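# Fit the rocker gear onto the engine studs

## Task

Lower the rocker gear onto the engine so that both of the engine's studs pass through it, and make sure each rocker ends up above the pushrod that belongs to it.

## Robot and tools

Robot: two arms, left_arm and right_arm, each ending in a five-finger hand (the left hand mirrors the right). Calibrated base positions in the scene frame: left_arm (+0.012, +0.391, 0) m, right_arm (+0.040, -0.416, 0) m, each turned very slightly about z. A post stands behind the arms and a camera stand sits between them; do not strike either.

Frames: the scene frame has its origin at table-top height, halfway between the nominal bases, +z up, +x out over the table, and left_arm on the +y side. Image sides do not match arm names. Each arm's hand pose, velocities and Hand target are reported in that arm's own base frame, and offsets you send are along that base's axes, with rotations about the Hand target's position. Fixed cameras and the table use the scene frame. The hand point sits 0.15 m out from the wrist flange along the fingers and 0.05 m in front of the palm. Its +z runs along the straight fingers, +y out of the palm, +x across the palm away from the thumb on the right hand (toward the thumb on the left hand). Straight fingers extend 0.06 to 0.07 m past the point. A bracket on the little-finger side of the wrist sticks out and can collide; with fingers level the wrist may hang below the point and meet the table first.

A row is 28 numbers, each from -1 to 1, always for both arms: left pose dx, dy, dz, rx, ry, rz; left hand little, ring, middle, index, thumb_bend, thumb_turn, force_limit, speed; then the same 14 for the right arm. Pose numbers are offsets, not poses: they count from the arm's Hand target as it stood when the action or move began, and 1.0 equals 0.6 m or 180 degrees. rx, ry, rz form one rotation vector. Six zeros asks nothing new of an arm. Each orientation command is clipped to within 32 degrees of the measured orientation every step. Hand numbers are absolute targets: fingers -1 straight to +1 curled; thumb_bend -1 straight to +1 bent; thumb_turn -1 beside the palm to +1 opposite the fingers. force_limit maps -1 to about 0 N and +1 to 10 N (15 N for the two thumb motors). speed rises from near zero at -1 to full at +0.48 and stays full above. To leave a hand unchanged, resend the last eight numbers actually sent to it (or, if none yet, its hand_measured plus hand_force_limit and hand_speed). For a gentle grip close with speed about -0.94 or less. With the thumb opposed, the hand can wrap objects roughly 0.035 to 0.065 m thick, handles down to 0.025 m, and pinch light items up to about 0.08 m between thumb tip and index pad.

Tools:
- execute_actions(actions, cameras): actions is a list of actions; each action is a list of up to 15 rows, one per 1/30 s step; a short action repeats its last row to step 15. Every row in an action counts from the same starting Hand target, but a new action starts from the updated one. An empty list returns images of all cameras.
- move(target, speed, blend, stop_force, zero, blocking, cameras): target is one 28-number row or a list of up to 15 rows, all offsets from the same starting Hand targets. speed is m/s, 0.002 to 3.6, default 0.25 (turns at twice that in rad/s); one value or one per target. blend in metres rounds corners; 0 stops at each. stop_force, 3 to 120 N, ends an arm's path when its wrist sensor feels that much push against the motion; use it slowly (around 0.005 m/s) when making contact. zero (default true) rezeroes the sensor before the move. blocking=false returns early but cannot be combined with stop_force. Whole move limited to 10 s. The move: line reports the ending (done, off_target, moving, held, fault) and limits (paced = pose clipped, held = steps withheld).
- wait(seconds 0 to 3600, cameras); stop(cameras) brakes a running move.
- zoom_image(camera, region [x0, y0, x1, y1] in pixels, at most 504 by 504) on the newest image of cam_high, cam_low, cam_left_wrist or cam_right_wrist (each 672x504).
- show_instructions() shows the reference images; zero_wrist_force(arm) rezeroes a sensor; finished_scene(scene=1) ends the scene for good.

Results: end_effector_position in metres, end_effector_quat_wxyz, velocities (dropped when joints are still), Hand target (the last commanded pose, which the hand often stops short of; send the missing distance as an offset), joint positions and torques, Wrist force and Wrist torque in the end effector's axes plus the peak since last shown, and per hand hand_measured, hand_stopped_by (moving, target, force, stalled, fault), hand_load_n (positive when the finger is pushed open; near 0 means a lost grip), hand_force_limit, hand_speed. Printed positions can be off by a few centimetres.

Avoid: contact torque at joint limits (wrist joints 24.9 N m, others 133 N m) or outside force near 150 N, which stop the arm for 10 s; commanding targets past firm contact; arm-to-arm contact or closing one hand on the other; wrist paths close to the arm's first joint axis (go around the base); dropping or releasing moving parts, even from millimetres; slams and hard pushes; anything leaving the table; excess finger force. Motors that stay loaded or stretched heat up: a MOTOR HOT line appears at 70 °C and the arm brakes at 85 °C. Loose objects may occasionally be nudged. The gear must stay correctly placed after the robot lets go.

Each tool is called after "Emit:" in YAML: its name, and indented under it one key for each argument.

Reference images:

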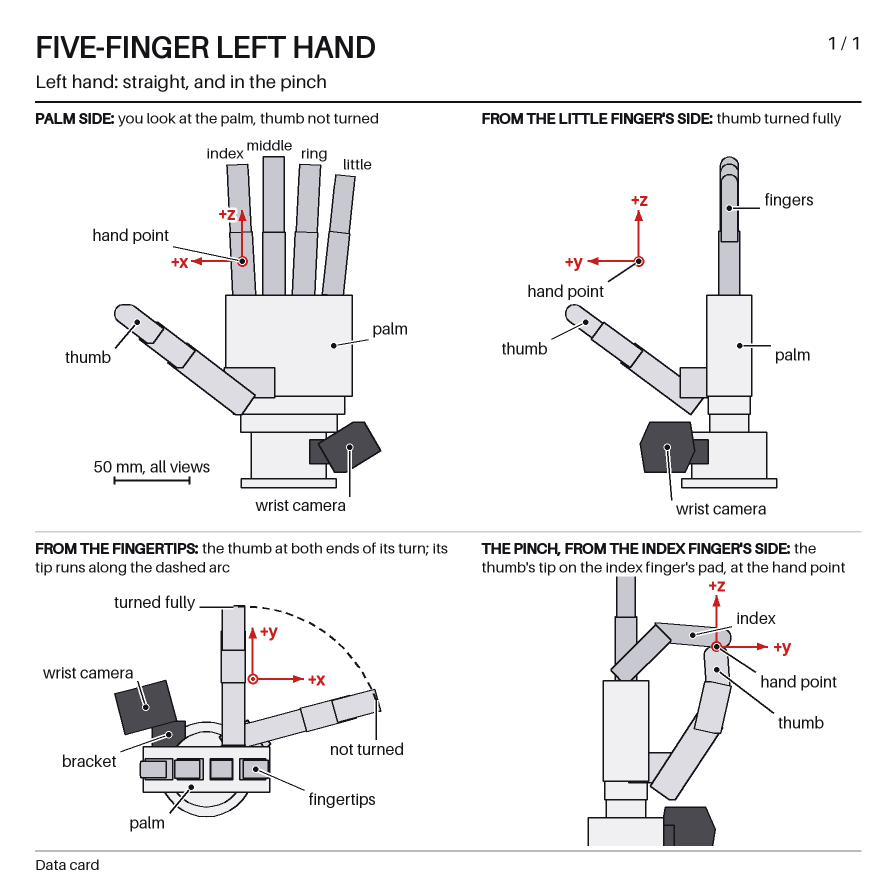

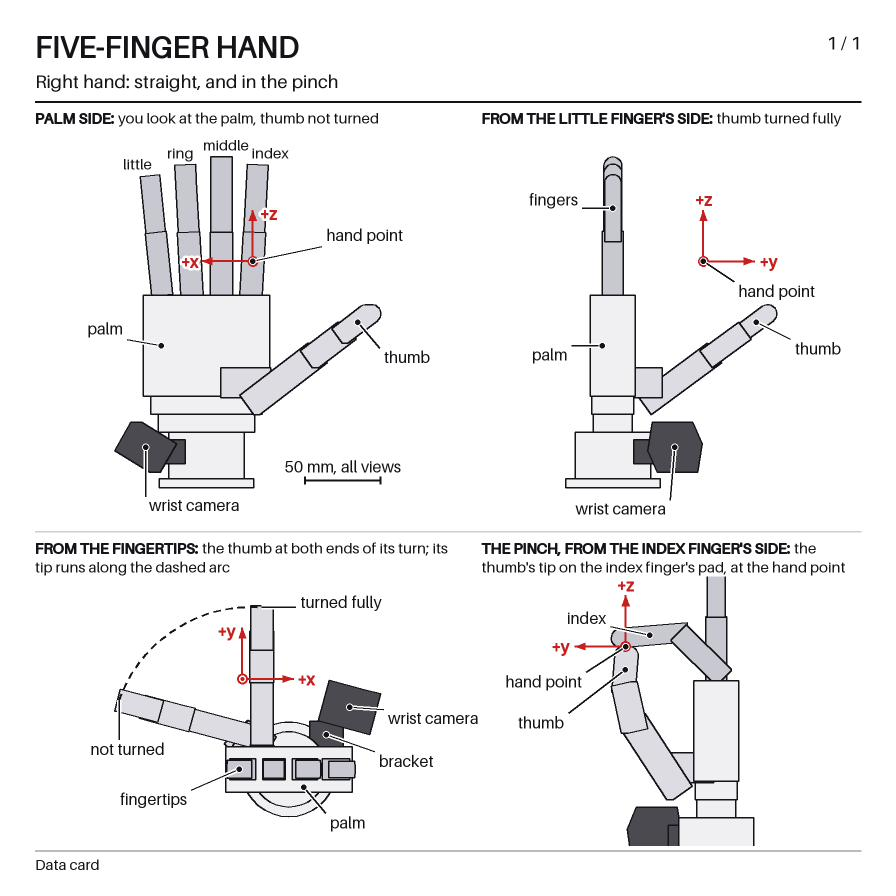

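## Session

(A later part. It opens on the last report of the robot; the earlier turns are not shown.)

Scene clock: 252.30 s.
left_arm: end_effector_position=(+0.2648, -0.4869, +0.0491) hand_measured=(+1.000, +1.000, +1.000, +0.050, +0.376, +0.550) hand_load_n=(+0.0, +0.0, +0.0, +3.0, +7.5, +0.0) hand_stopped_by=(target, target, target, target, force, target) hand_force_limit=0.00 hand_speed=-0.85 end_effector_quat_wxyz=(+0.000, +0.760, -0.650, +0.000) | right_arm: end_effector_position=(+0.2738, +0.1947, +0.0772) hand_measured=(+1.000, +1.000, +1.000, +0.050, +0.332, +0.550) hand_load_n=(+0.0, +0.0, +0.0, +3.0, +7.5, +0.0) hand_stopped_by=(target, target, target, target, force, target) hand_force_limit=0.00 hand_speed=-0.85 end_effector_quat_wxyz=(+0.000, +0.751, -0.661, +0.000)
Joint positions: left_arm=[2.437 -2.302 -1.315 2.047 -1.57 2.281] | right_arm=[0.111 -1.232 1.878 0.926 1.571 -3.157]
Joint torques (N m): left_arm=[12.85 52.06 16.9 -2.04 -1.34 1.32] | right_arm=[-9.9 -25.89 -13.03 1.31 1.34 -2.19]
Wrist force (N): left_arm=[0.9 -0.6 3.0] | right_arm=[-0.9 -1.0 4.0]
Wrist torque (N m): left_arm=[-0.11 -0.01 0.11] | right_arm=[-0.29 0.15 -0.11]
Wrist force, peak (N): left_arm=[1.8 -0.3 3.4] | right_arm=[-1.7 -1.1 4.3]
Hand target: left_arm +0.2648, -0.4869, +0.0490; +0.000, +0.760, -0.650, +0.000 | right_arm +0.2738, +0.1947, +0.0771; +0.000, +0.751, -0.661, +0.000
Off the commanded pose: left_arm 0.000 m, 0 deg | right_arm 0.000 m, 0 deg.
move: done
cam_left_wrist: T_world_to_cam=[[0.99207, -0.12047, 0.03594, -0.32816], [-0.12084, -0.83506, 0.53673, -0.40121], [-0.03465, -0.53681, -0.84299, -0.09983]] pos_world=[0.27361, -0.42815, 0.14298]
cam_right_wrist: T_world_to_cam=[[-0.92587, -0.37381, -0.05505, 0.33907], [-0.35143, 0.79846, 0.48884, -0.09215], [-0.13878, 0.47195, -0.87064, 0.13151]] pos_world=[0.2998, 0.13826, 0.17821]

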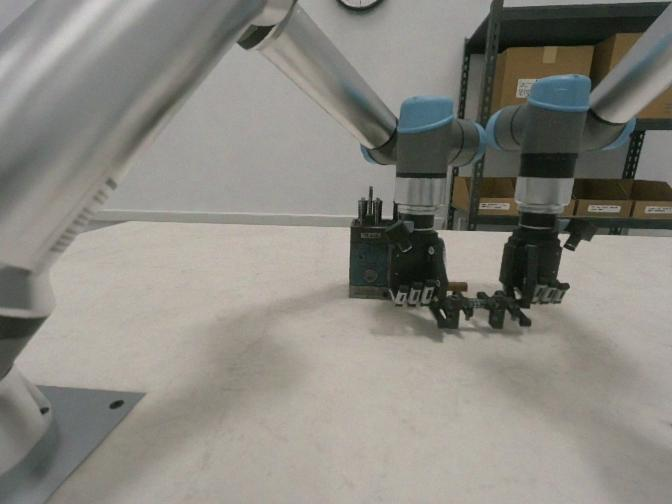

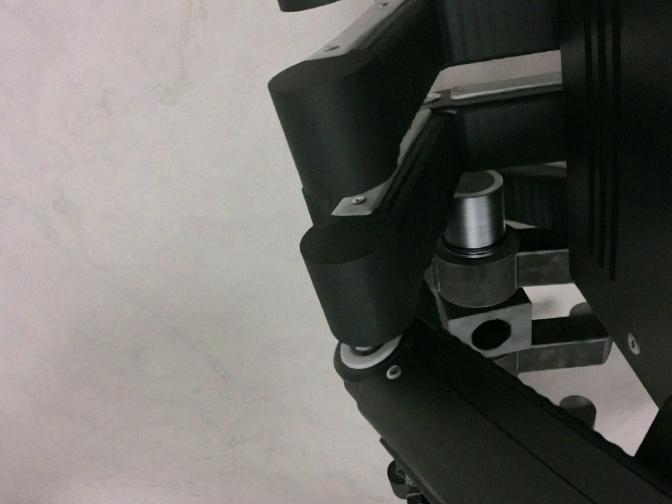

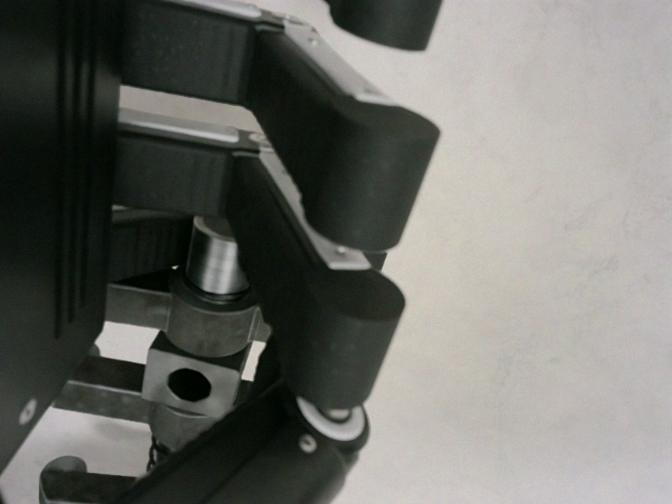

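Emit:
move:
  target: [0,0,0.1,0,0,0,1,1,1,0.05,0.5,0.55,0.0,-0.85,0,0,0.1,0,0,0,1,1,1,0.05,0.5,0.55,0.0,-0.85]
  speed: 0.05
  cameras: ["cam_low","cam_left_wrist","cam_right_wrist"]

Emit:
zoom_image:
  camera: "cam_low"
  region: [410, 190, 560, 290]

Scene clock: 255.80 s.
left_arm: end_effector_position=(+0.2648, -0.4869, +0.1091) hand_measured=(+1.000, +1.000, +1.000, +0.050, +0.376, +0.550) hand_load_n=(+0.0, +0.0, +0.0, +3.0, +7.5, +0.0) hand_stopped_by=(target, target, target, target, force, target) hand_force_limit=0.00 hand_speed=-0.85 end_effector_quat_wxyz=(+0.000, +0.760, -0.650, +0.000) | right_arm: end_effector_position=(+0.2739, +0.1947, +0.1371) hand_measured=(+1.000, +1.000, +1.000, +0.050, +0.332, +0.550) hand_load_n=(+0.0, +0.0, +0.0, +3.0, +7.0, +0.0) hand_stopped_by=(target, target, target, target, force, target) hand_force_limit=0.00 hand_speed=-0.85 end_effector_quat_wxyz=(+0.000, +0.751, -0.661, +0.000)
Joint positions: left_arm=[2.437 -2.243 -1.252 1.925 -1.57 2.281] | right_arm=[0.111 -1.311 1.806 1.077 1.571 -3.157]
Joint torques (N m): left_arm=[10.9 37.15 12.53 0.05 -0.1 0.81] | right_arm=[-8.98 -22.4 -10.08 0.59 0.3 -1.53]
Wrist force (N): left_arm=[-1.5 -0.6 3.0] | right_arm=[2.1 -0.7 3.8]
Wrist torque (N m): left_arm=[-0.07 0.09 -0.01] | right_arm=[-0.22 -0.06 0.03]
Wrist force, peak (N): left_arm=[1.7 0.2 4.3] | right_arm=[-1.7 -0.7 4.5]
Hand target: left_arm +0.2648, -0.4869, +0.1090; +0.000, +0.760, -0.650, +0.000 | right_arm +0.2738, +0.1947, +0.1371; +0.000, +0.751, -0.661, +0.000
Off the commanded pose: left_arm 0.000 m, 0 deg | right_arm 0.000 m, 0 deg.
move: done
cam_left_wrist: T_world_to_cam=[[0.99206, -0.12044, 0.03617, -0.33045], [-0.12095, -0.83501, 0.53677, -0.43336], [-0.03444, -0.53689, -0.84295, -0.04934]] pos_world=[0.27371, -0.42815, 0.20298]
cam_right_wrist: T_world_to_cam=[[-0.92587, -0.37378, -0.05529, 0.34242], [-0.35152, 0.79841, 0.48884, -0.12145], [-0.13858, 0.47204, -0.87062, 0.18367]] pos_world=[0.2998, 0.13826, 0.23821]

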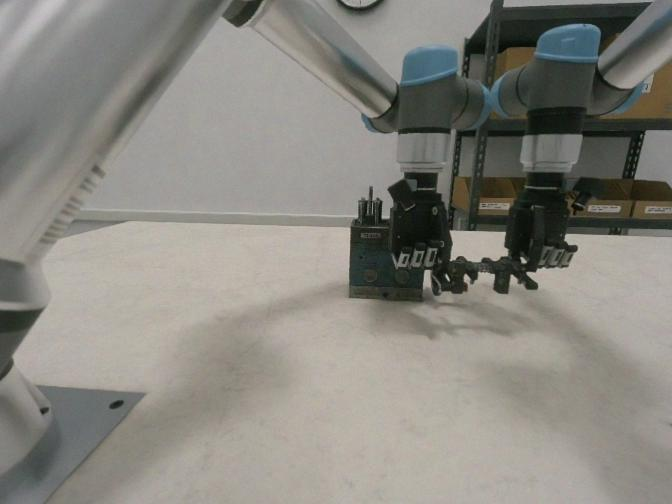

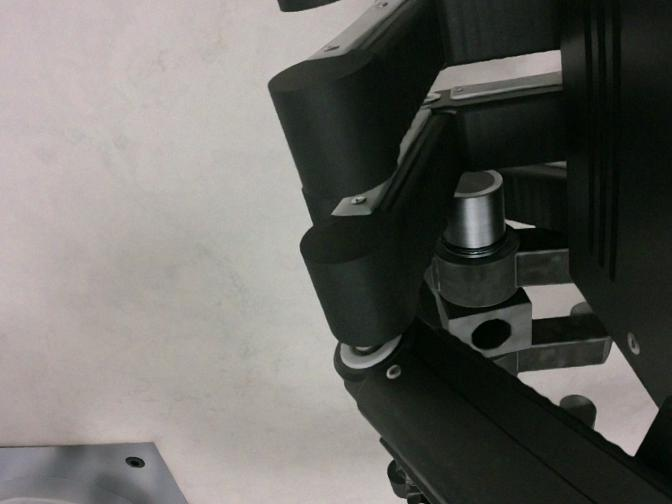

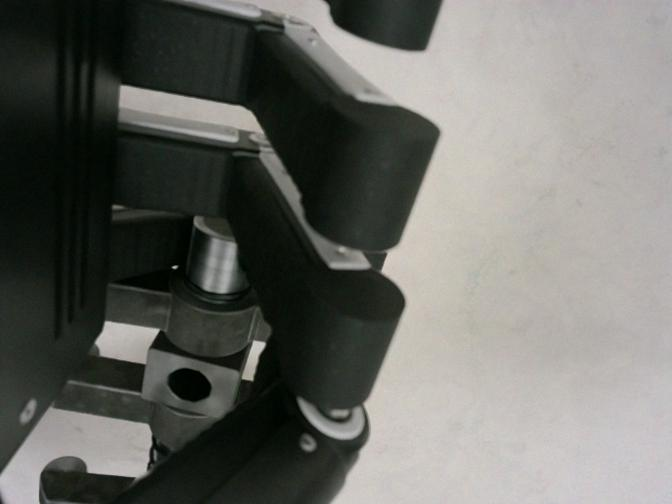

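Scaled by 3.360 from the camera's image (finer frame: 960x720).

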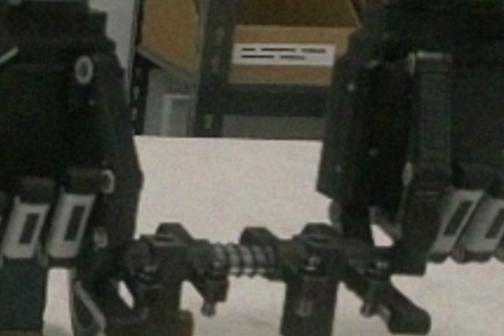

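Emit:
move:
  target: [0,0,0.2167,0,0,0,1,1,1,0.05,0.5,0.55,0.0,-0.85,0,0,0.2167,0,0,0,1,1,1,0.05,0.5,0.55,0.0,-0.85]
  speed: 0.06
  cameras: ["cam_low","cam_left_wrist","cam_right_wrist"]

Emit:
zoom_image:
  camera: "cam_low"
  region: [330, 100, 580, 290]

Scene clock: 258.70 s.
left_arm: end_effector_position=(+0.2648, -0.4869, +0.2391) hand_measured=(+1.000, +1.000, +1.000, +0.050, +0.376, +0.550) hand_load_n=(+0.0, +0.0, +0.5, +3.0, +7.5, -0.5) hand_stopped_by=(target, target, target, target, force, target) hand_force_limit=0.00 hand_speed=-0.85 end_effector_quat_wxyz=(+0.000, +0.760, -0.650, +0.000) | right_arm: end_effector_position=(+0.2738, +0.1947, +0.2672) hand_measured=(+1.000, +1.000, +1.000, +0.050, +0.332, +0.550) hand_load_n=(+0.0, +0.0, +0.0, +3.0, +7.5, +0.0) hand_stopped_by=(target, target, target, target, force, target) hand_force_limit=0.00 hand_speed=-0.85 end_effector_quat_wxyz=(+0.000, +0.750, -0.661, +0.000)
Joint positions: left_arm=[2.437 -2.174 -1.027 1.631 -1.57 2.281] | right_arm=[0.111 -1.411 1.577 1.405 1.571 -3.157]
Joint torques (N m): left_arm=[10.43 38.91 11.86 0.4 0.44 -0.38] | right_arm=[-8.56 -20.29 -11.65 0.08 -1.13 -1.57]
Wrist force (N): left_arm=[-2.4 -0.4 3.0] | right_arm=[2.8 -0.8 4.0]
Wrist torque (N m): left_arm=[-0.06 0.17 -0.05] | right_arm=[-0.26 -0.06 0.04]
Wrist force, peak (N): left_arm=[-2.6 -0.7 3.4] | right_arm=[3.2 -0.7 4.0]
Hand target: left_arm +0.2648, -0.4869, +0.2390; +0.000, +0.760, -0.650, +0.000 | right_arm +0.2738, +0.1947, +0.2671; +0.000, +0.751, -0.661, +0.000
Off the commanded pose: left_arm 0.000 m, 0 deg | right_arm 0.000 m, 0 deg.
move: done
cam_left_wrist: T_world_to_cam=[[0.99206, -0.12049, 0.03609, -0.33505], [-0.12095, -0.83501, 0.53678, -0.50315], [-0.03454, -0.53689, -0.84295, 0.06027]] pos_world=[0.27361, -0.42815, 0.33298]
cam_right_wrist: T_world_to_cam=[[-0.9259, -0.37371, -0.05525, 0.34959], [-0.35144, 0.79845, 0.48885, -0.18504], [-0.13858, 0.47204, -0.87062, 0.29685]] pos_world=[0.2998, 0.13826, 0.36821]

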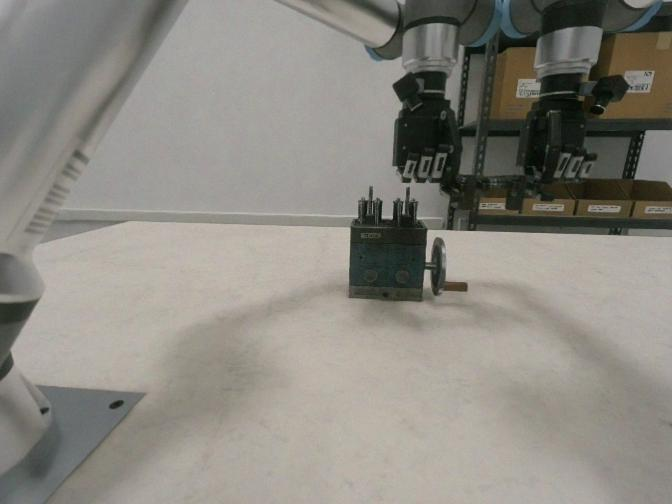

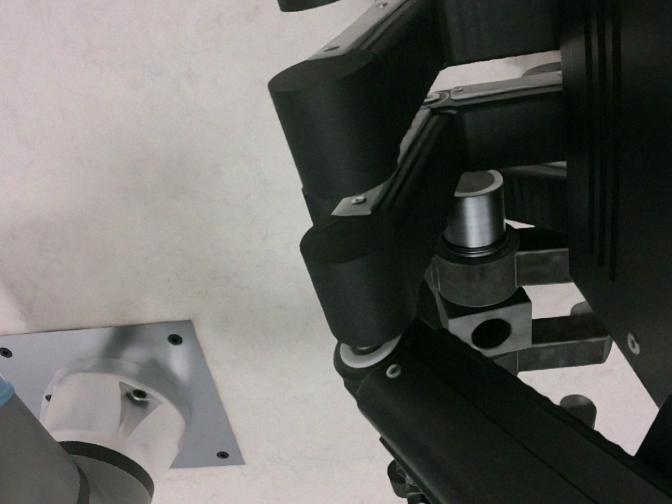

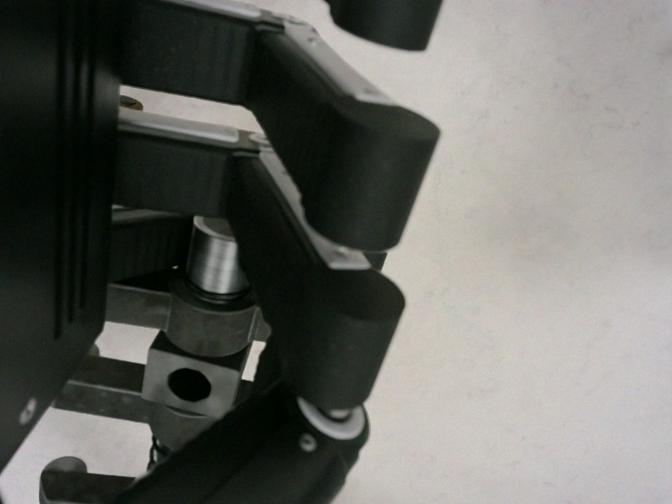

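Scaled by 2.016 from the camera's image (finer frame: 960x720).

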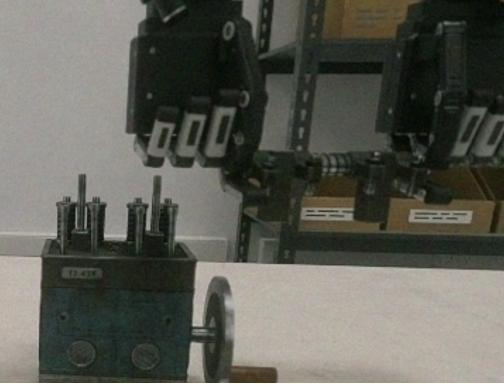

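Emit:
zoom_image:
  camera: "cam_low"
  region: [430, 140, 580, 240]

Emit:
zoom_image:
  camera: "cam_low"
  region: [340, 170, 460, 310]

Scaled by 3.360 from the camera's image (finer frame: 960x720).

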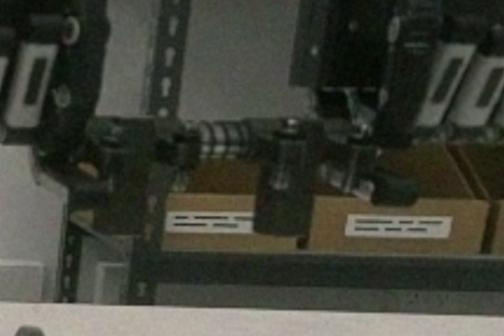

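Scaled by 3.600 from the camera's image (finer frame: 960x720).

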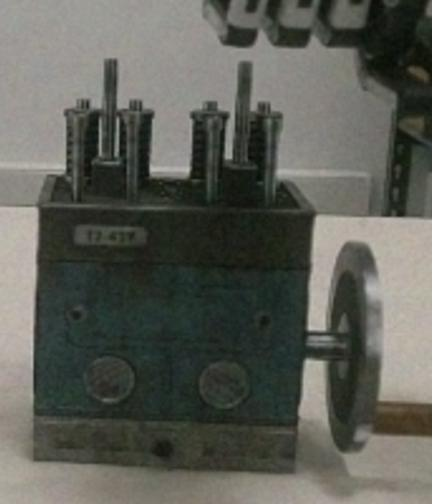

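Emit:
move:
  target: [0,0,0.0583,0,0,0,1,1,1,0.05,0.5,0.55,0.0,-0.85,0,0,0.0583,0,0,0,1,1,1,0.05,0.5,0.55,0.0,-0.85]
  speed: 0.06
  cameras: ["cam_high"]

Emit:
zoom_image:
  camera: "cam_high"
  region: [210, 150, 410, 290]

Scene clock: 261.00 s.
left_arm: end_effector_position=(+0.2648, -0.4869, +0.2740) hand_measured=(+1.000, +1.000, +1.000, +0.050, +0.376, +0.550) hand_load_n=(+0.0, +0.0, +0.0, +3.0, +7.5, -0.5) hand_stopped_by=(target, target, target, target, force, target) hand_force_limit=0.00 hand_speed=-0.85 end_effector_quat_wxyz=(+0.000, +0.760, -0.650, +0.000) | right_arm: end_effector_position=(+0.2738, +0.1947, +0.3021) hand_measured=(+1.000, +1.000, +1.000, +0.050, +0.332, +0.550) hand_load_n=(+0.0, +0.0, +0.0, +3.0, +7.5, +0.0) hand_stopped_by=(target, target, target, target, force, target) hand_force_limit=0.00 hand_speed=-0.85 end_effector_quat_wxyz=(+0.000, +0.750, -0.661, +0.000)
Joint positions: left_arm=[2.437 -2.173 -0.94 1.542 -1.57 2.281] | right_arm=[0.111 -1.421 1.499 1.493 1.571 -3.157]
Joint torques (N m): left_arm=[-1.67 36.28 12.7 0.55 1.18 -0.56] | right_arm=[1.66 -20.67 -12.11 0.46 -0.66 -2.14]
Wrist force (N): left_arm=[-2.5 -0.5 3.3] | right_arm=[3.3 -1.0 4.0]
Wrist torque (N m): left_arm=[-0.10 0.15 -0.06] | right_arm=[-0.30 -0.10 0.04]
Wrist force, peak (N): left_arm=[-2.9 -0.2 4.0] | right_arm=[3.3 -0.8 5.2]
Hand target: left_arm +0.2648, -0.4869, +0.2740; +0.000, +0.760, -0.650, +0.000 | right_arm +0.2738, +0.1947, +0.3021; +0.000, +0.751, -0.661, +0.000
Off the commanded pose: left_arm 0.000 m, 0 deg | right_arm 0.000 m, 0 deg.
move: done

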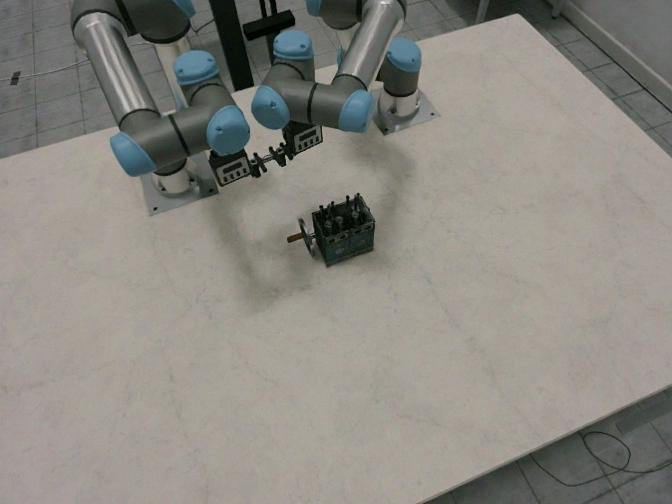

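Scaled by 2.520 from the camera's image (finer frame: 960x720).

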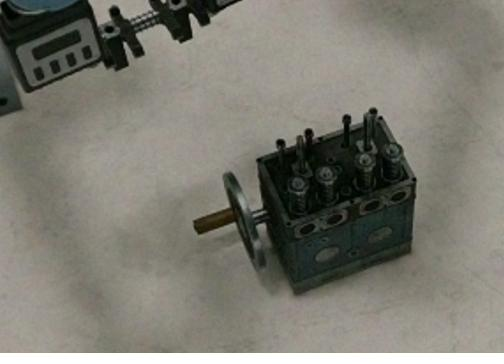

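Emit:
zoom_image:
  camera: "cam_high"
  region: [300, 185, 384, 248]

Scaled by 6.000 from the camera's image (finer frame: 960x720).

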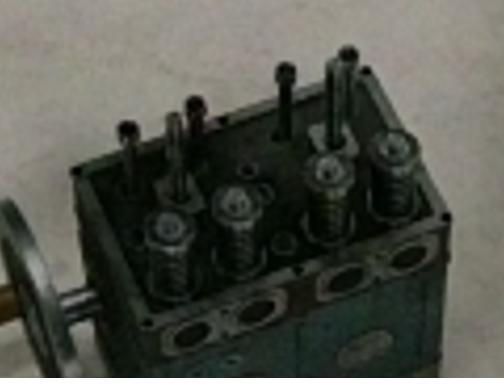

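Emit:
move:
  target: [0.2452,0.2332,0,0,0,-0.0389,1,1,1,0.05,0.5,0.55,0.0,-0.85,0.2148,0.2345,0,0,0,-0.0389,1,1,1,0.05,0.5,0.55,0.0,-0.85]
  speed: 0.05
  cameras: ["cam_low","cam_left_wrist","cam_right_wrist","cam_high"]

Emit:
zoom_image:
  camera: "cam_low"
  region: [320, 130, 460, 250]

Emit:
zoom_image:
  camera: "cam_high"
  region: [290, 160, 390, 250]

Scene clock: 266.97 s.
left_arm: end_effector_position=(+0.4119, -0.3469, +0.2739) hand_measured=(+1.000, +1.000, +1.000, +0.050, +0.376, +0.550) hand_load_n=(+0.0, +0.0, +0.0, +3.0, +7.0, -1.0) hand_stopped_by=(target, target, target, target, force, target) hand_force_limit=0.00 hand_speed=-0.85 end_effector_quat_wxyz=(+0.000, +0.719, -0.695, +0.000) | right_arm: end_effector_position=(+0.4026, +0.3355, +0.3021) hand_measured=(+1.000, +1.000, +1.000, +0.050, +0.332, +0.550) hand_load_n=(+0.0, +0.0, +0.0, +3.0, +7.5, +0.0) hand_stopped_by=(target, target, target, target, force, target) hand_force_limit=0.00 hand_speed=-0.85 end_effector_quat_wxyz=(+0.000, +0.709, -0.705, +0.000)
Joint positions: left_arm=[2.792 -2.225 -0.855 1.509 -1.57 2.758] | right_arm=[0.34 -0.947 0.832 1.686 1.571 -2.807]
Joint torques (N m): left_arm=[-15.74 64.12 13.65 -0.35 2.31 -1.31] | right_arm=[-9.2 -48.43 -16.67 0.39 0.73 -2.69]
Wrist force (N): left_arm=[-4.8 0.0 2.6] | right_arm=[5.7 -1.0 4.0]
Wrist torque (N m): left_arm=[-0.05 0.26 -0.11] | right_arm=[-0.19 -0.24 0.27]
Wrist force, peak (N): left_arm=[-5.8 0.1 3.0] | right_arm=[6.7 -0.8 4.6]
Hand target: left_arm +0.4119, -0.3470, +0.2740; +0.000, +0.719, -0.695, +0.000 | right_arm +0.4027, +0.3354, +0.3021; +0.000, +0.709, -0.705, +0.000
Off the commanded pose: left_arm 0.000 m, 0 deg | right_arm 0.000 m, 0 deg.
move: done
cam_left_wrist: T_world_to_cam=[[0.97004, -0.24031, 0.03565, -0.49788], [-0.22143, -0.81424, 0.53664, -0.3385], [-0.09993, -0.52846, -0.84306, 0.19972]] pos_world=[0.42796, -0.28972, 0.36778]
cam_right_wrist: T_world_to_cam=[[-0.96453, -0.25821, -0.05492, 0.50006], [-0.25146, 0.83533, 0.48887, -0.32192], [-0.08036, 0.48534, -0.87062, 0.25071]] pos_world=[0.42152, 0.27635, 0.40311]

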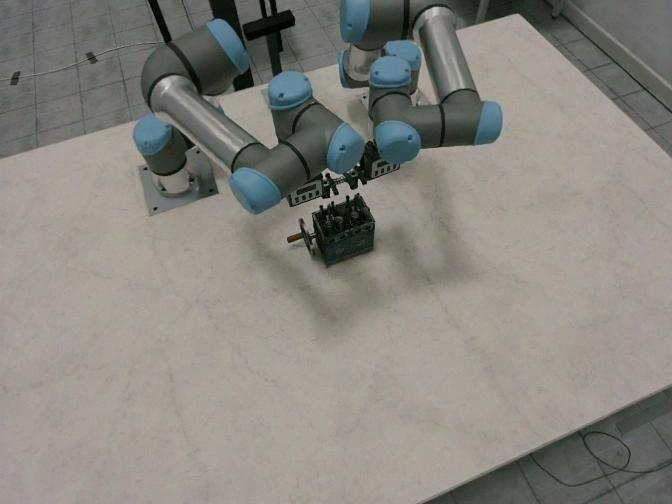

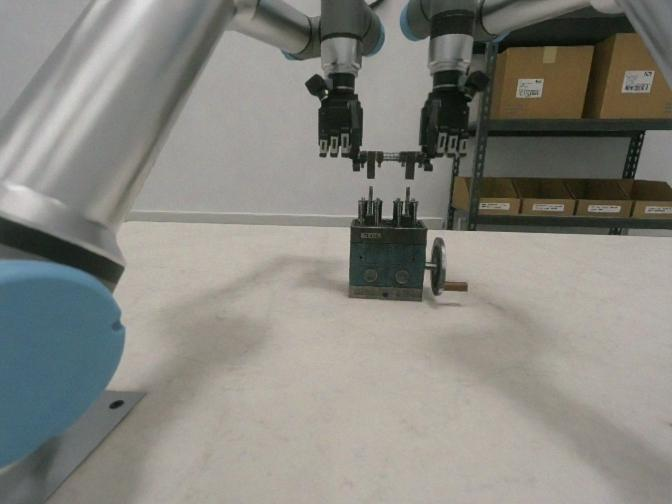

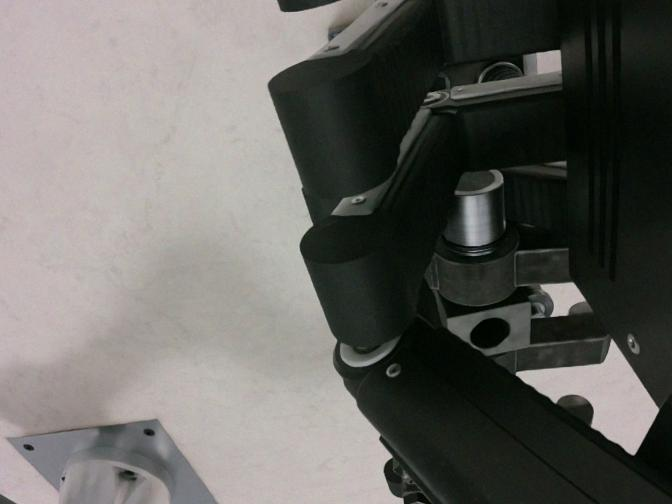

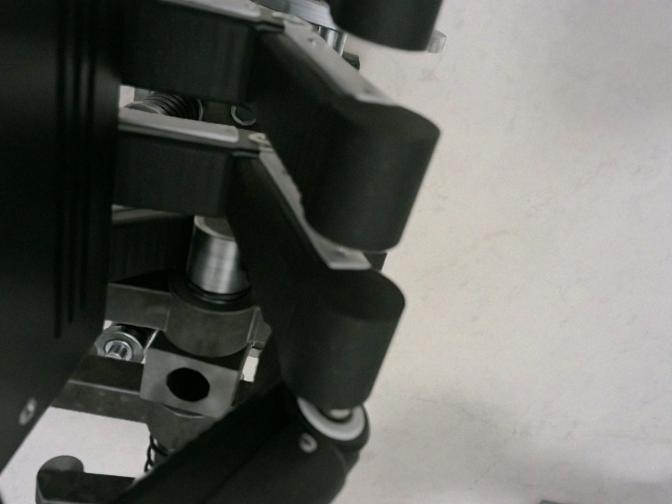

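Scaled by 3.600 from the camera's image (finer frame: 960x720).

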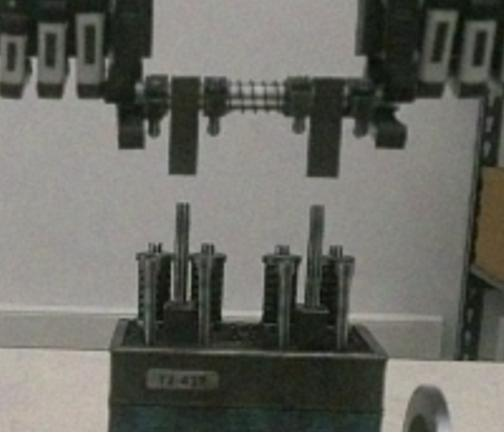

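Scaled by 5.040 from the camera's image (finer frame: 960x720).

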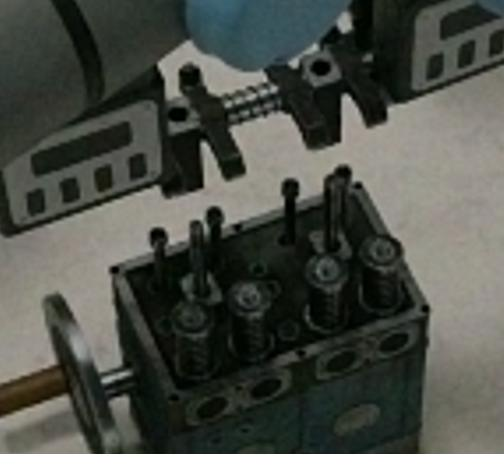

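Emit:
move:
  target: [0.0287,-0.0008,-0.02,0,0,-0.0056,1,1,1,0.05,0.5,0.55,0.0,-0.85,0.0245,-0.0018,-0.02,0,0,-0.0056,1,1,1,0.05,0.5,0.55,0.0,-0.85]
  speed: 0.02
  cameras: ["cam_low","cam_left_wrist","cam_right_wrist","cam_high"]

Emit:
zoom_image:
  camera: "cam_low"
  region: [340, 140, 440, 225]

Emit:
zoom_image:
  camera: "cam_high"
  region: [300, 170, 380, 240]

Scene clock: 269.87 s.
left_arm: end_effector_position=(+0.4292, -0.3475, +0.2618) hand_measured=(+1.000, +1.000, +1.000, +0.050, +0.376, +0.550) hand_load_n=(+0.0, +0.0, +0.0, +3.0, +7.5, +0.0) hand_stopped_by=(target, target, target, target, force, target) hand_force_limit=0.00 hand_speed=-0.85 end_effector_quat_wxyz=(+0.000, +0.713, -0.701, +0.000) | right_arm: end_effector_position=(+0.4175, +0.3344, +0.2900) hand_measured=(+1.000, +1.000, +1.000, +0.050, +0.332, +0.550) hand_load_n=(+0.0, +0.0, +0.0, +3.0, +7.5, +0.0) hand_stopped_by=(target, target, target, target, force, target) hand_force_limit=0.00 hand_speed=-0.85 end_effector_quat_wxyz=(+0.000, +0.702, -0.712, +0.000)
Joint positions: left_arm=[2.8 -2.274 -0.803 1.506 -1.57 2.784] | right_arm=[0.327 -0.915 0.811 1.675 1.571 -2.801]
Joint torques (N m): left_arm=[9.95 65.06 13.03 -5.13 -0.65 -0.92] | right_arm=[-3.11 -52.07 -17.42 2.19 -0.89 2.13]
Wrist force (N): left_arm=[4.8 0.6 3.3] | right_arm=[-4.4 -1.1 3.9]
Wrist torque (N m): left_arm=[-0.01 -0.16 0.03] | right_arm=[-0.21 0.29 -0.21]
Wrist force, peak (N): left_arm=[-5.3 0.4 3.1] | right_arm=[7.1 -1.0 4.0]
Hand target: left_arm +0.4291, -0.3475, +0.2620; +0.000, +0.713, -0.701, +0.000 | right_arm +0.4174, +0.3344, +0.2901; +0.000, +0.703, -0.712, +0.000
Off the commanded pose: left_arm 0.000 m, 0 deg | right_arm 0.000 m, 0 deg.
move: done
cam_left_wrist: T_world_to_cam=[[0.96555, -0.25772, 0.03588, -0.51851], [-0.23616, -0.81005, 0.5367, -0.32082], [-0.10925, -0.52668, -0.84301, 0.1956]] pos_world=[0.44625, -0.29049, 0.35568]
cam_right_wrist: T_world_to_cam=[[-0.96897, -0.24094, -0.05518, 0.50958], [-0.23663, 0.83966, 0.48886, -0.3189], [-0.07146, 0.48674, -0.87062, 0.23776]] pos_world=[0.4353, 0.27482, 0.39101]

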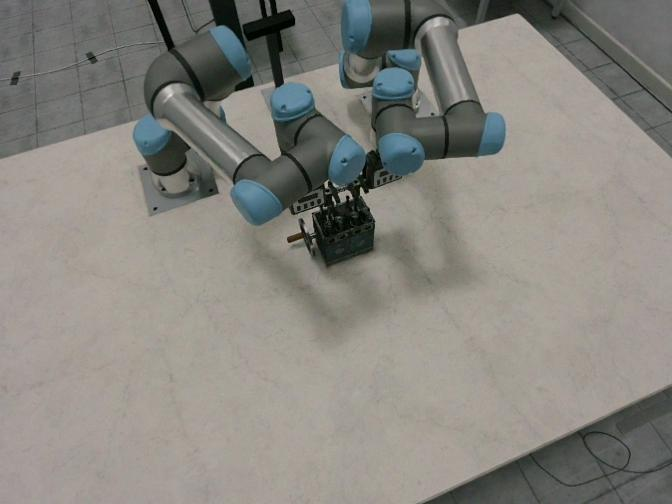

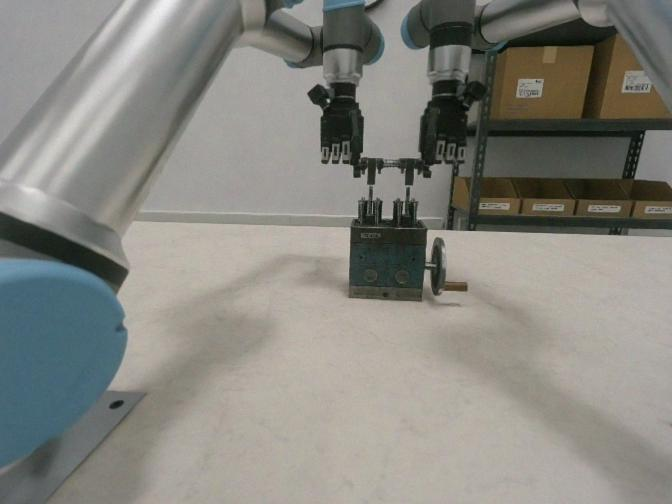

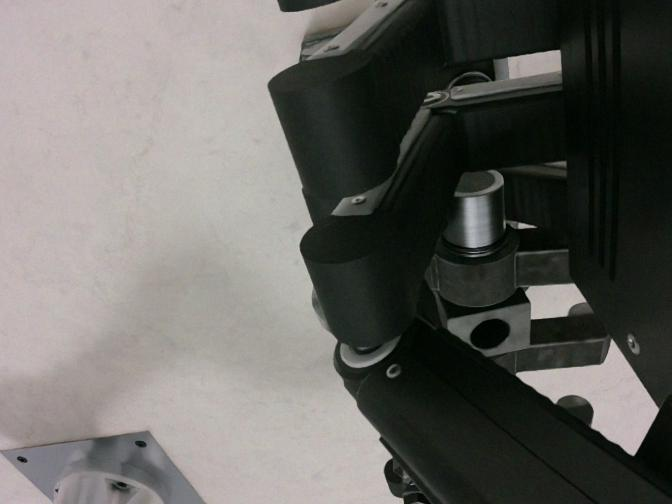

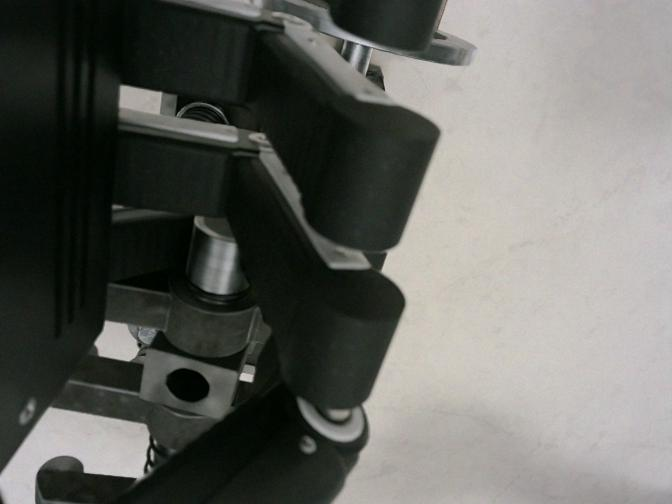

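Scaled by 5.040 from the camera's image (finer frame: 960x720).

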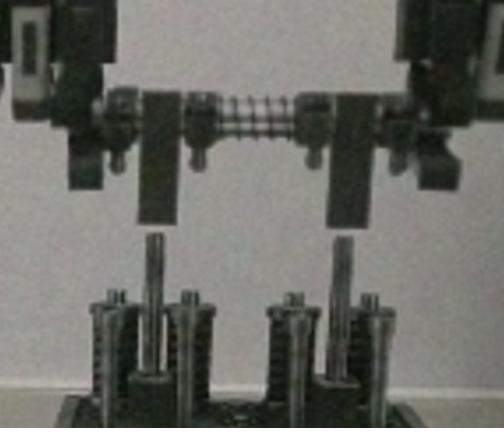

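Scaled by 6.300 from the camera's image (finer frame: 960x720).

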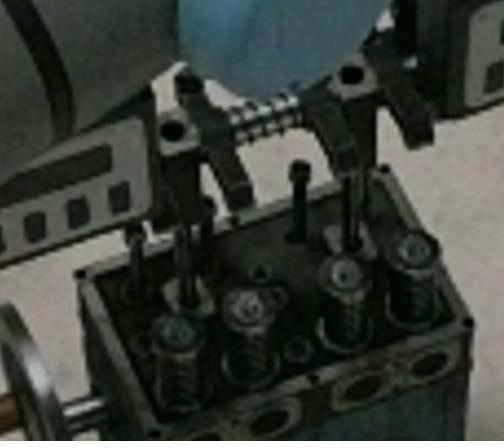

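Emit:
zoom_image:
  camera: "cam_high"
  region: [318, 176, 342, 224]

Emit:
zoom_image:
  camera: "cam_high"
  region: [345, 170, 369, 218]

Emit:
zoom_image:
  camera: "cam_low"
  region: [355, 155, 385, 215]

Emit:
zoom_image:
  camera: "cam_low"
  region: [392, 155, 422, 215]

Scaled by 10.500 from the camera's image (finer frame: 960x720).

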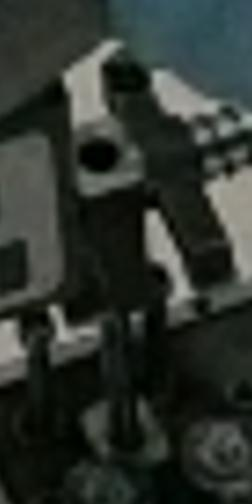

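Scaled by 10.500 from the camera's image (finer frame: 960x720).

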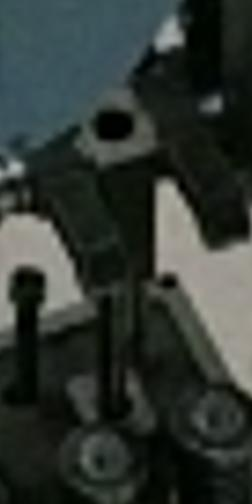

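Scaled by 8.400 from the camera's image (finer frame: 960x720).

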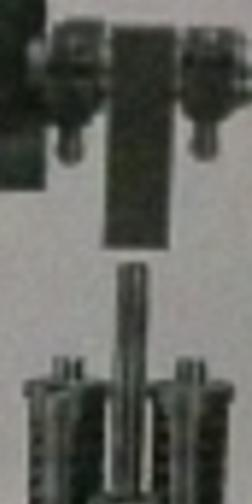

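Scaled by 8.400 from the camera's image (finer frame: 960x720).

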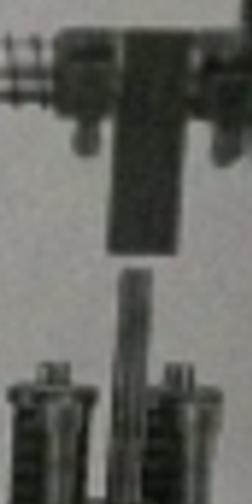

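Emit:
move:
  target: [-0.001,-0.0005,-0.0013,0,0,0.0056,1,1,1,0.05,0.5,0.55,0.0,-0.85,0.0031,0,0.0013,0,0,0.0056,1,1,1,0.05,0.5,0.55,0.0,-0.85]
  speed: 0.01
  cameras: ["cam_low","cam_high"]

Emit:
zoom_image:
  camera: "cam_high"
  region: [318, 176, 366, 224]

Emit:
zoom_image:
  camera: "cam_low"
  region: [355, 155, 425, 215]

Scene clock: 273.53 s.
left_arm: end_effector_position=(+0.4285, -0.3478, +0.2612) hand_measured=(+1.000, +1.000, +1.000, +0.050, +0.376, +0.550) hand_load_n=(+0.0, +0.0, +0.0, +3.0, +7.0, +0.0) hand_stopped_by=(target, target, target, target, force, target) hand_force_limit=0.00 hand_speed=-0.85 end_effector_quat_wxyz=(+0.000, +0.719, -0.695, +0.000) | right_arm: end_effector_position=(+0.4193, +0.3344, +0.2909) hand_measured=(+1.000, +1.000, +1.000, +0.050, +0.332, +0.550) hand_load_n=(+0.0, +0.0, +0.0, +3.0, +7.5, +0.0) hand_stopped_by=(target, target, target, target, force, target) hand_force_limit=0.00 hand_speed=-0.85 end_effector_quat_wxyz=(+0.000, +0.709, -0.705, +0.000)
Joint positions: left_arm=[2.8 -2.269 -0.814 1.512 -1.57 2.766] | right_arm=[0.328 -0.906 0.794 1.684 1.571 -2.819]
Joint torques (N m): left_arm=[13.36 62.72 17.91 -0.4 -0.12 -0.05] | right_arm=[10.3 -45.67 -18.05 4.42 1.57 -1.44]
Wrist force (N): left_arm=[-1.6 0.3 2.9] | right_arm=[2.6 -0.9 4.1]
Wrist torque (N m): left_arm=[-0.01 0.23 -0.03] | right_arm=[-0.20 -0.19 0.28]
Wrist force, peak (N): left_arm=[5.0 0.3 3.4] | right_arm=[-4.6 -1.0 4.2]
Hand target: left_arm +0.4285, -0.3478, +0.2612; +0.000, +0.719, -0.695, +0.000 | right_arm +0.4193, +0.3344, +0.2909; +0.000, +0.709, -0.705, +0.000
Off the commanded pose: left_arm 0.000 m, 0 deg | right_arm 0.000 m, 0 deg.
move: done
Images, in order (width x height): cam_high 672x504, cam_low 672x504.

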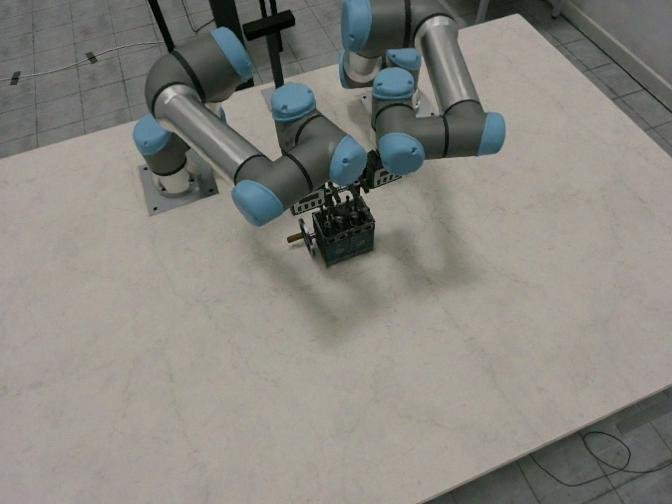

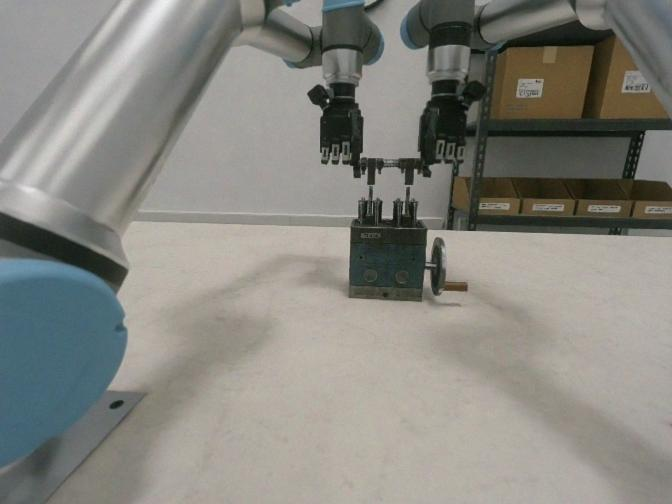

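Scaled by 10.500 from the camera's image (finer frame: 960x720).

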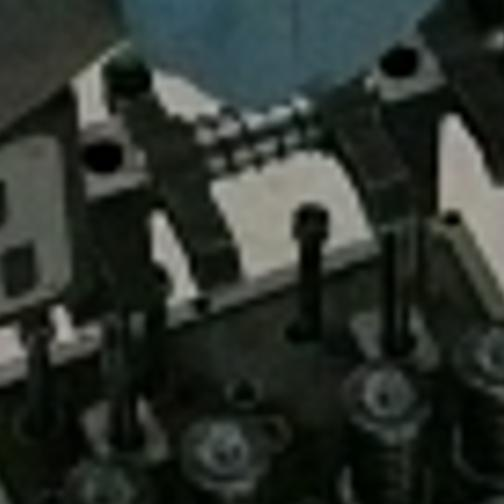

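Scaled by 7.200 from the camera's image (finer frame: 960x720).

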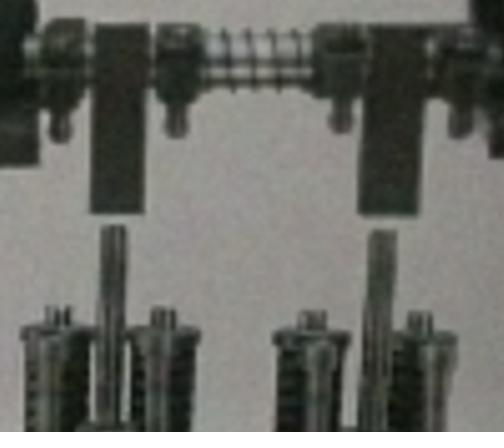

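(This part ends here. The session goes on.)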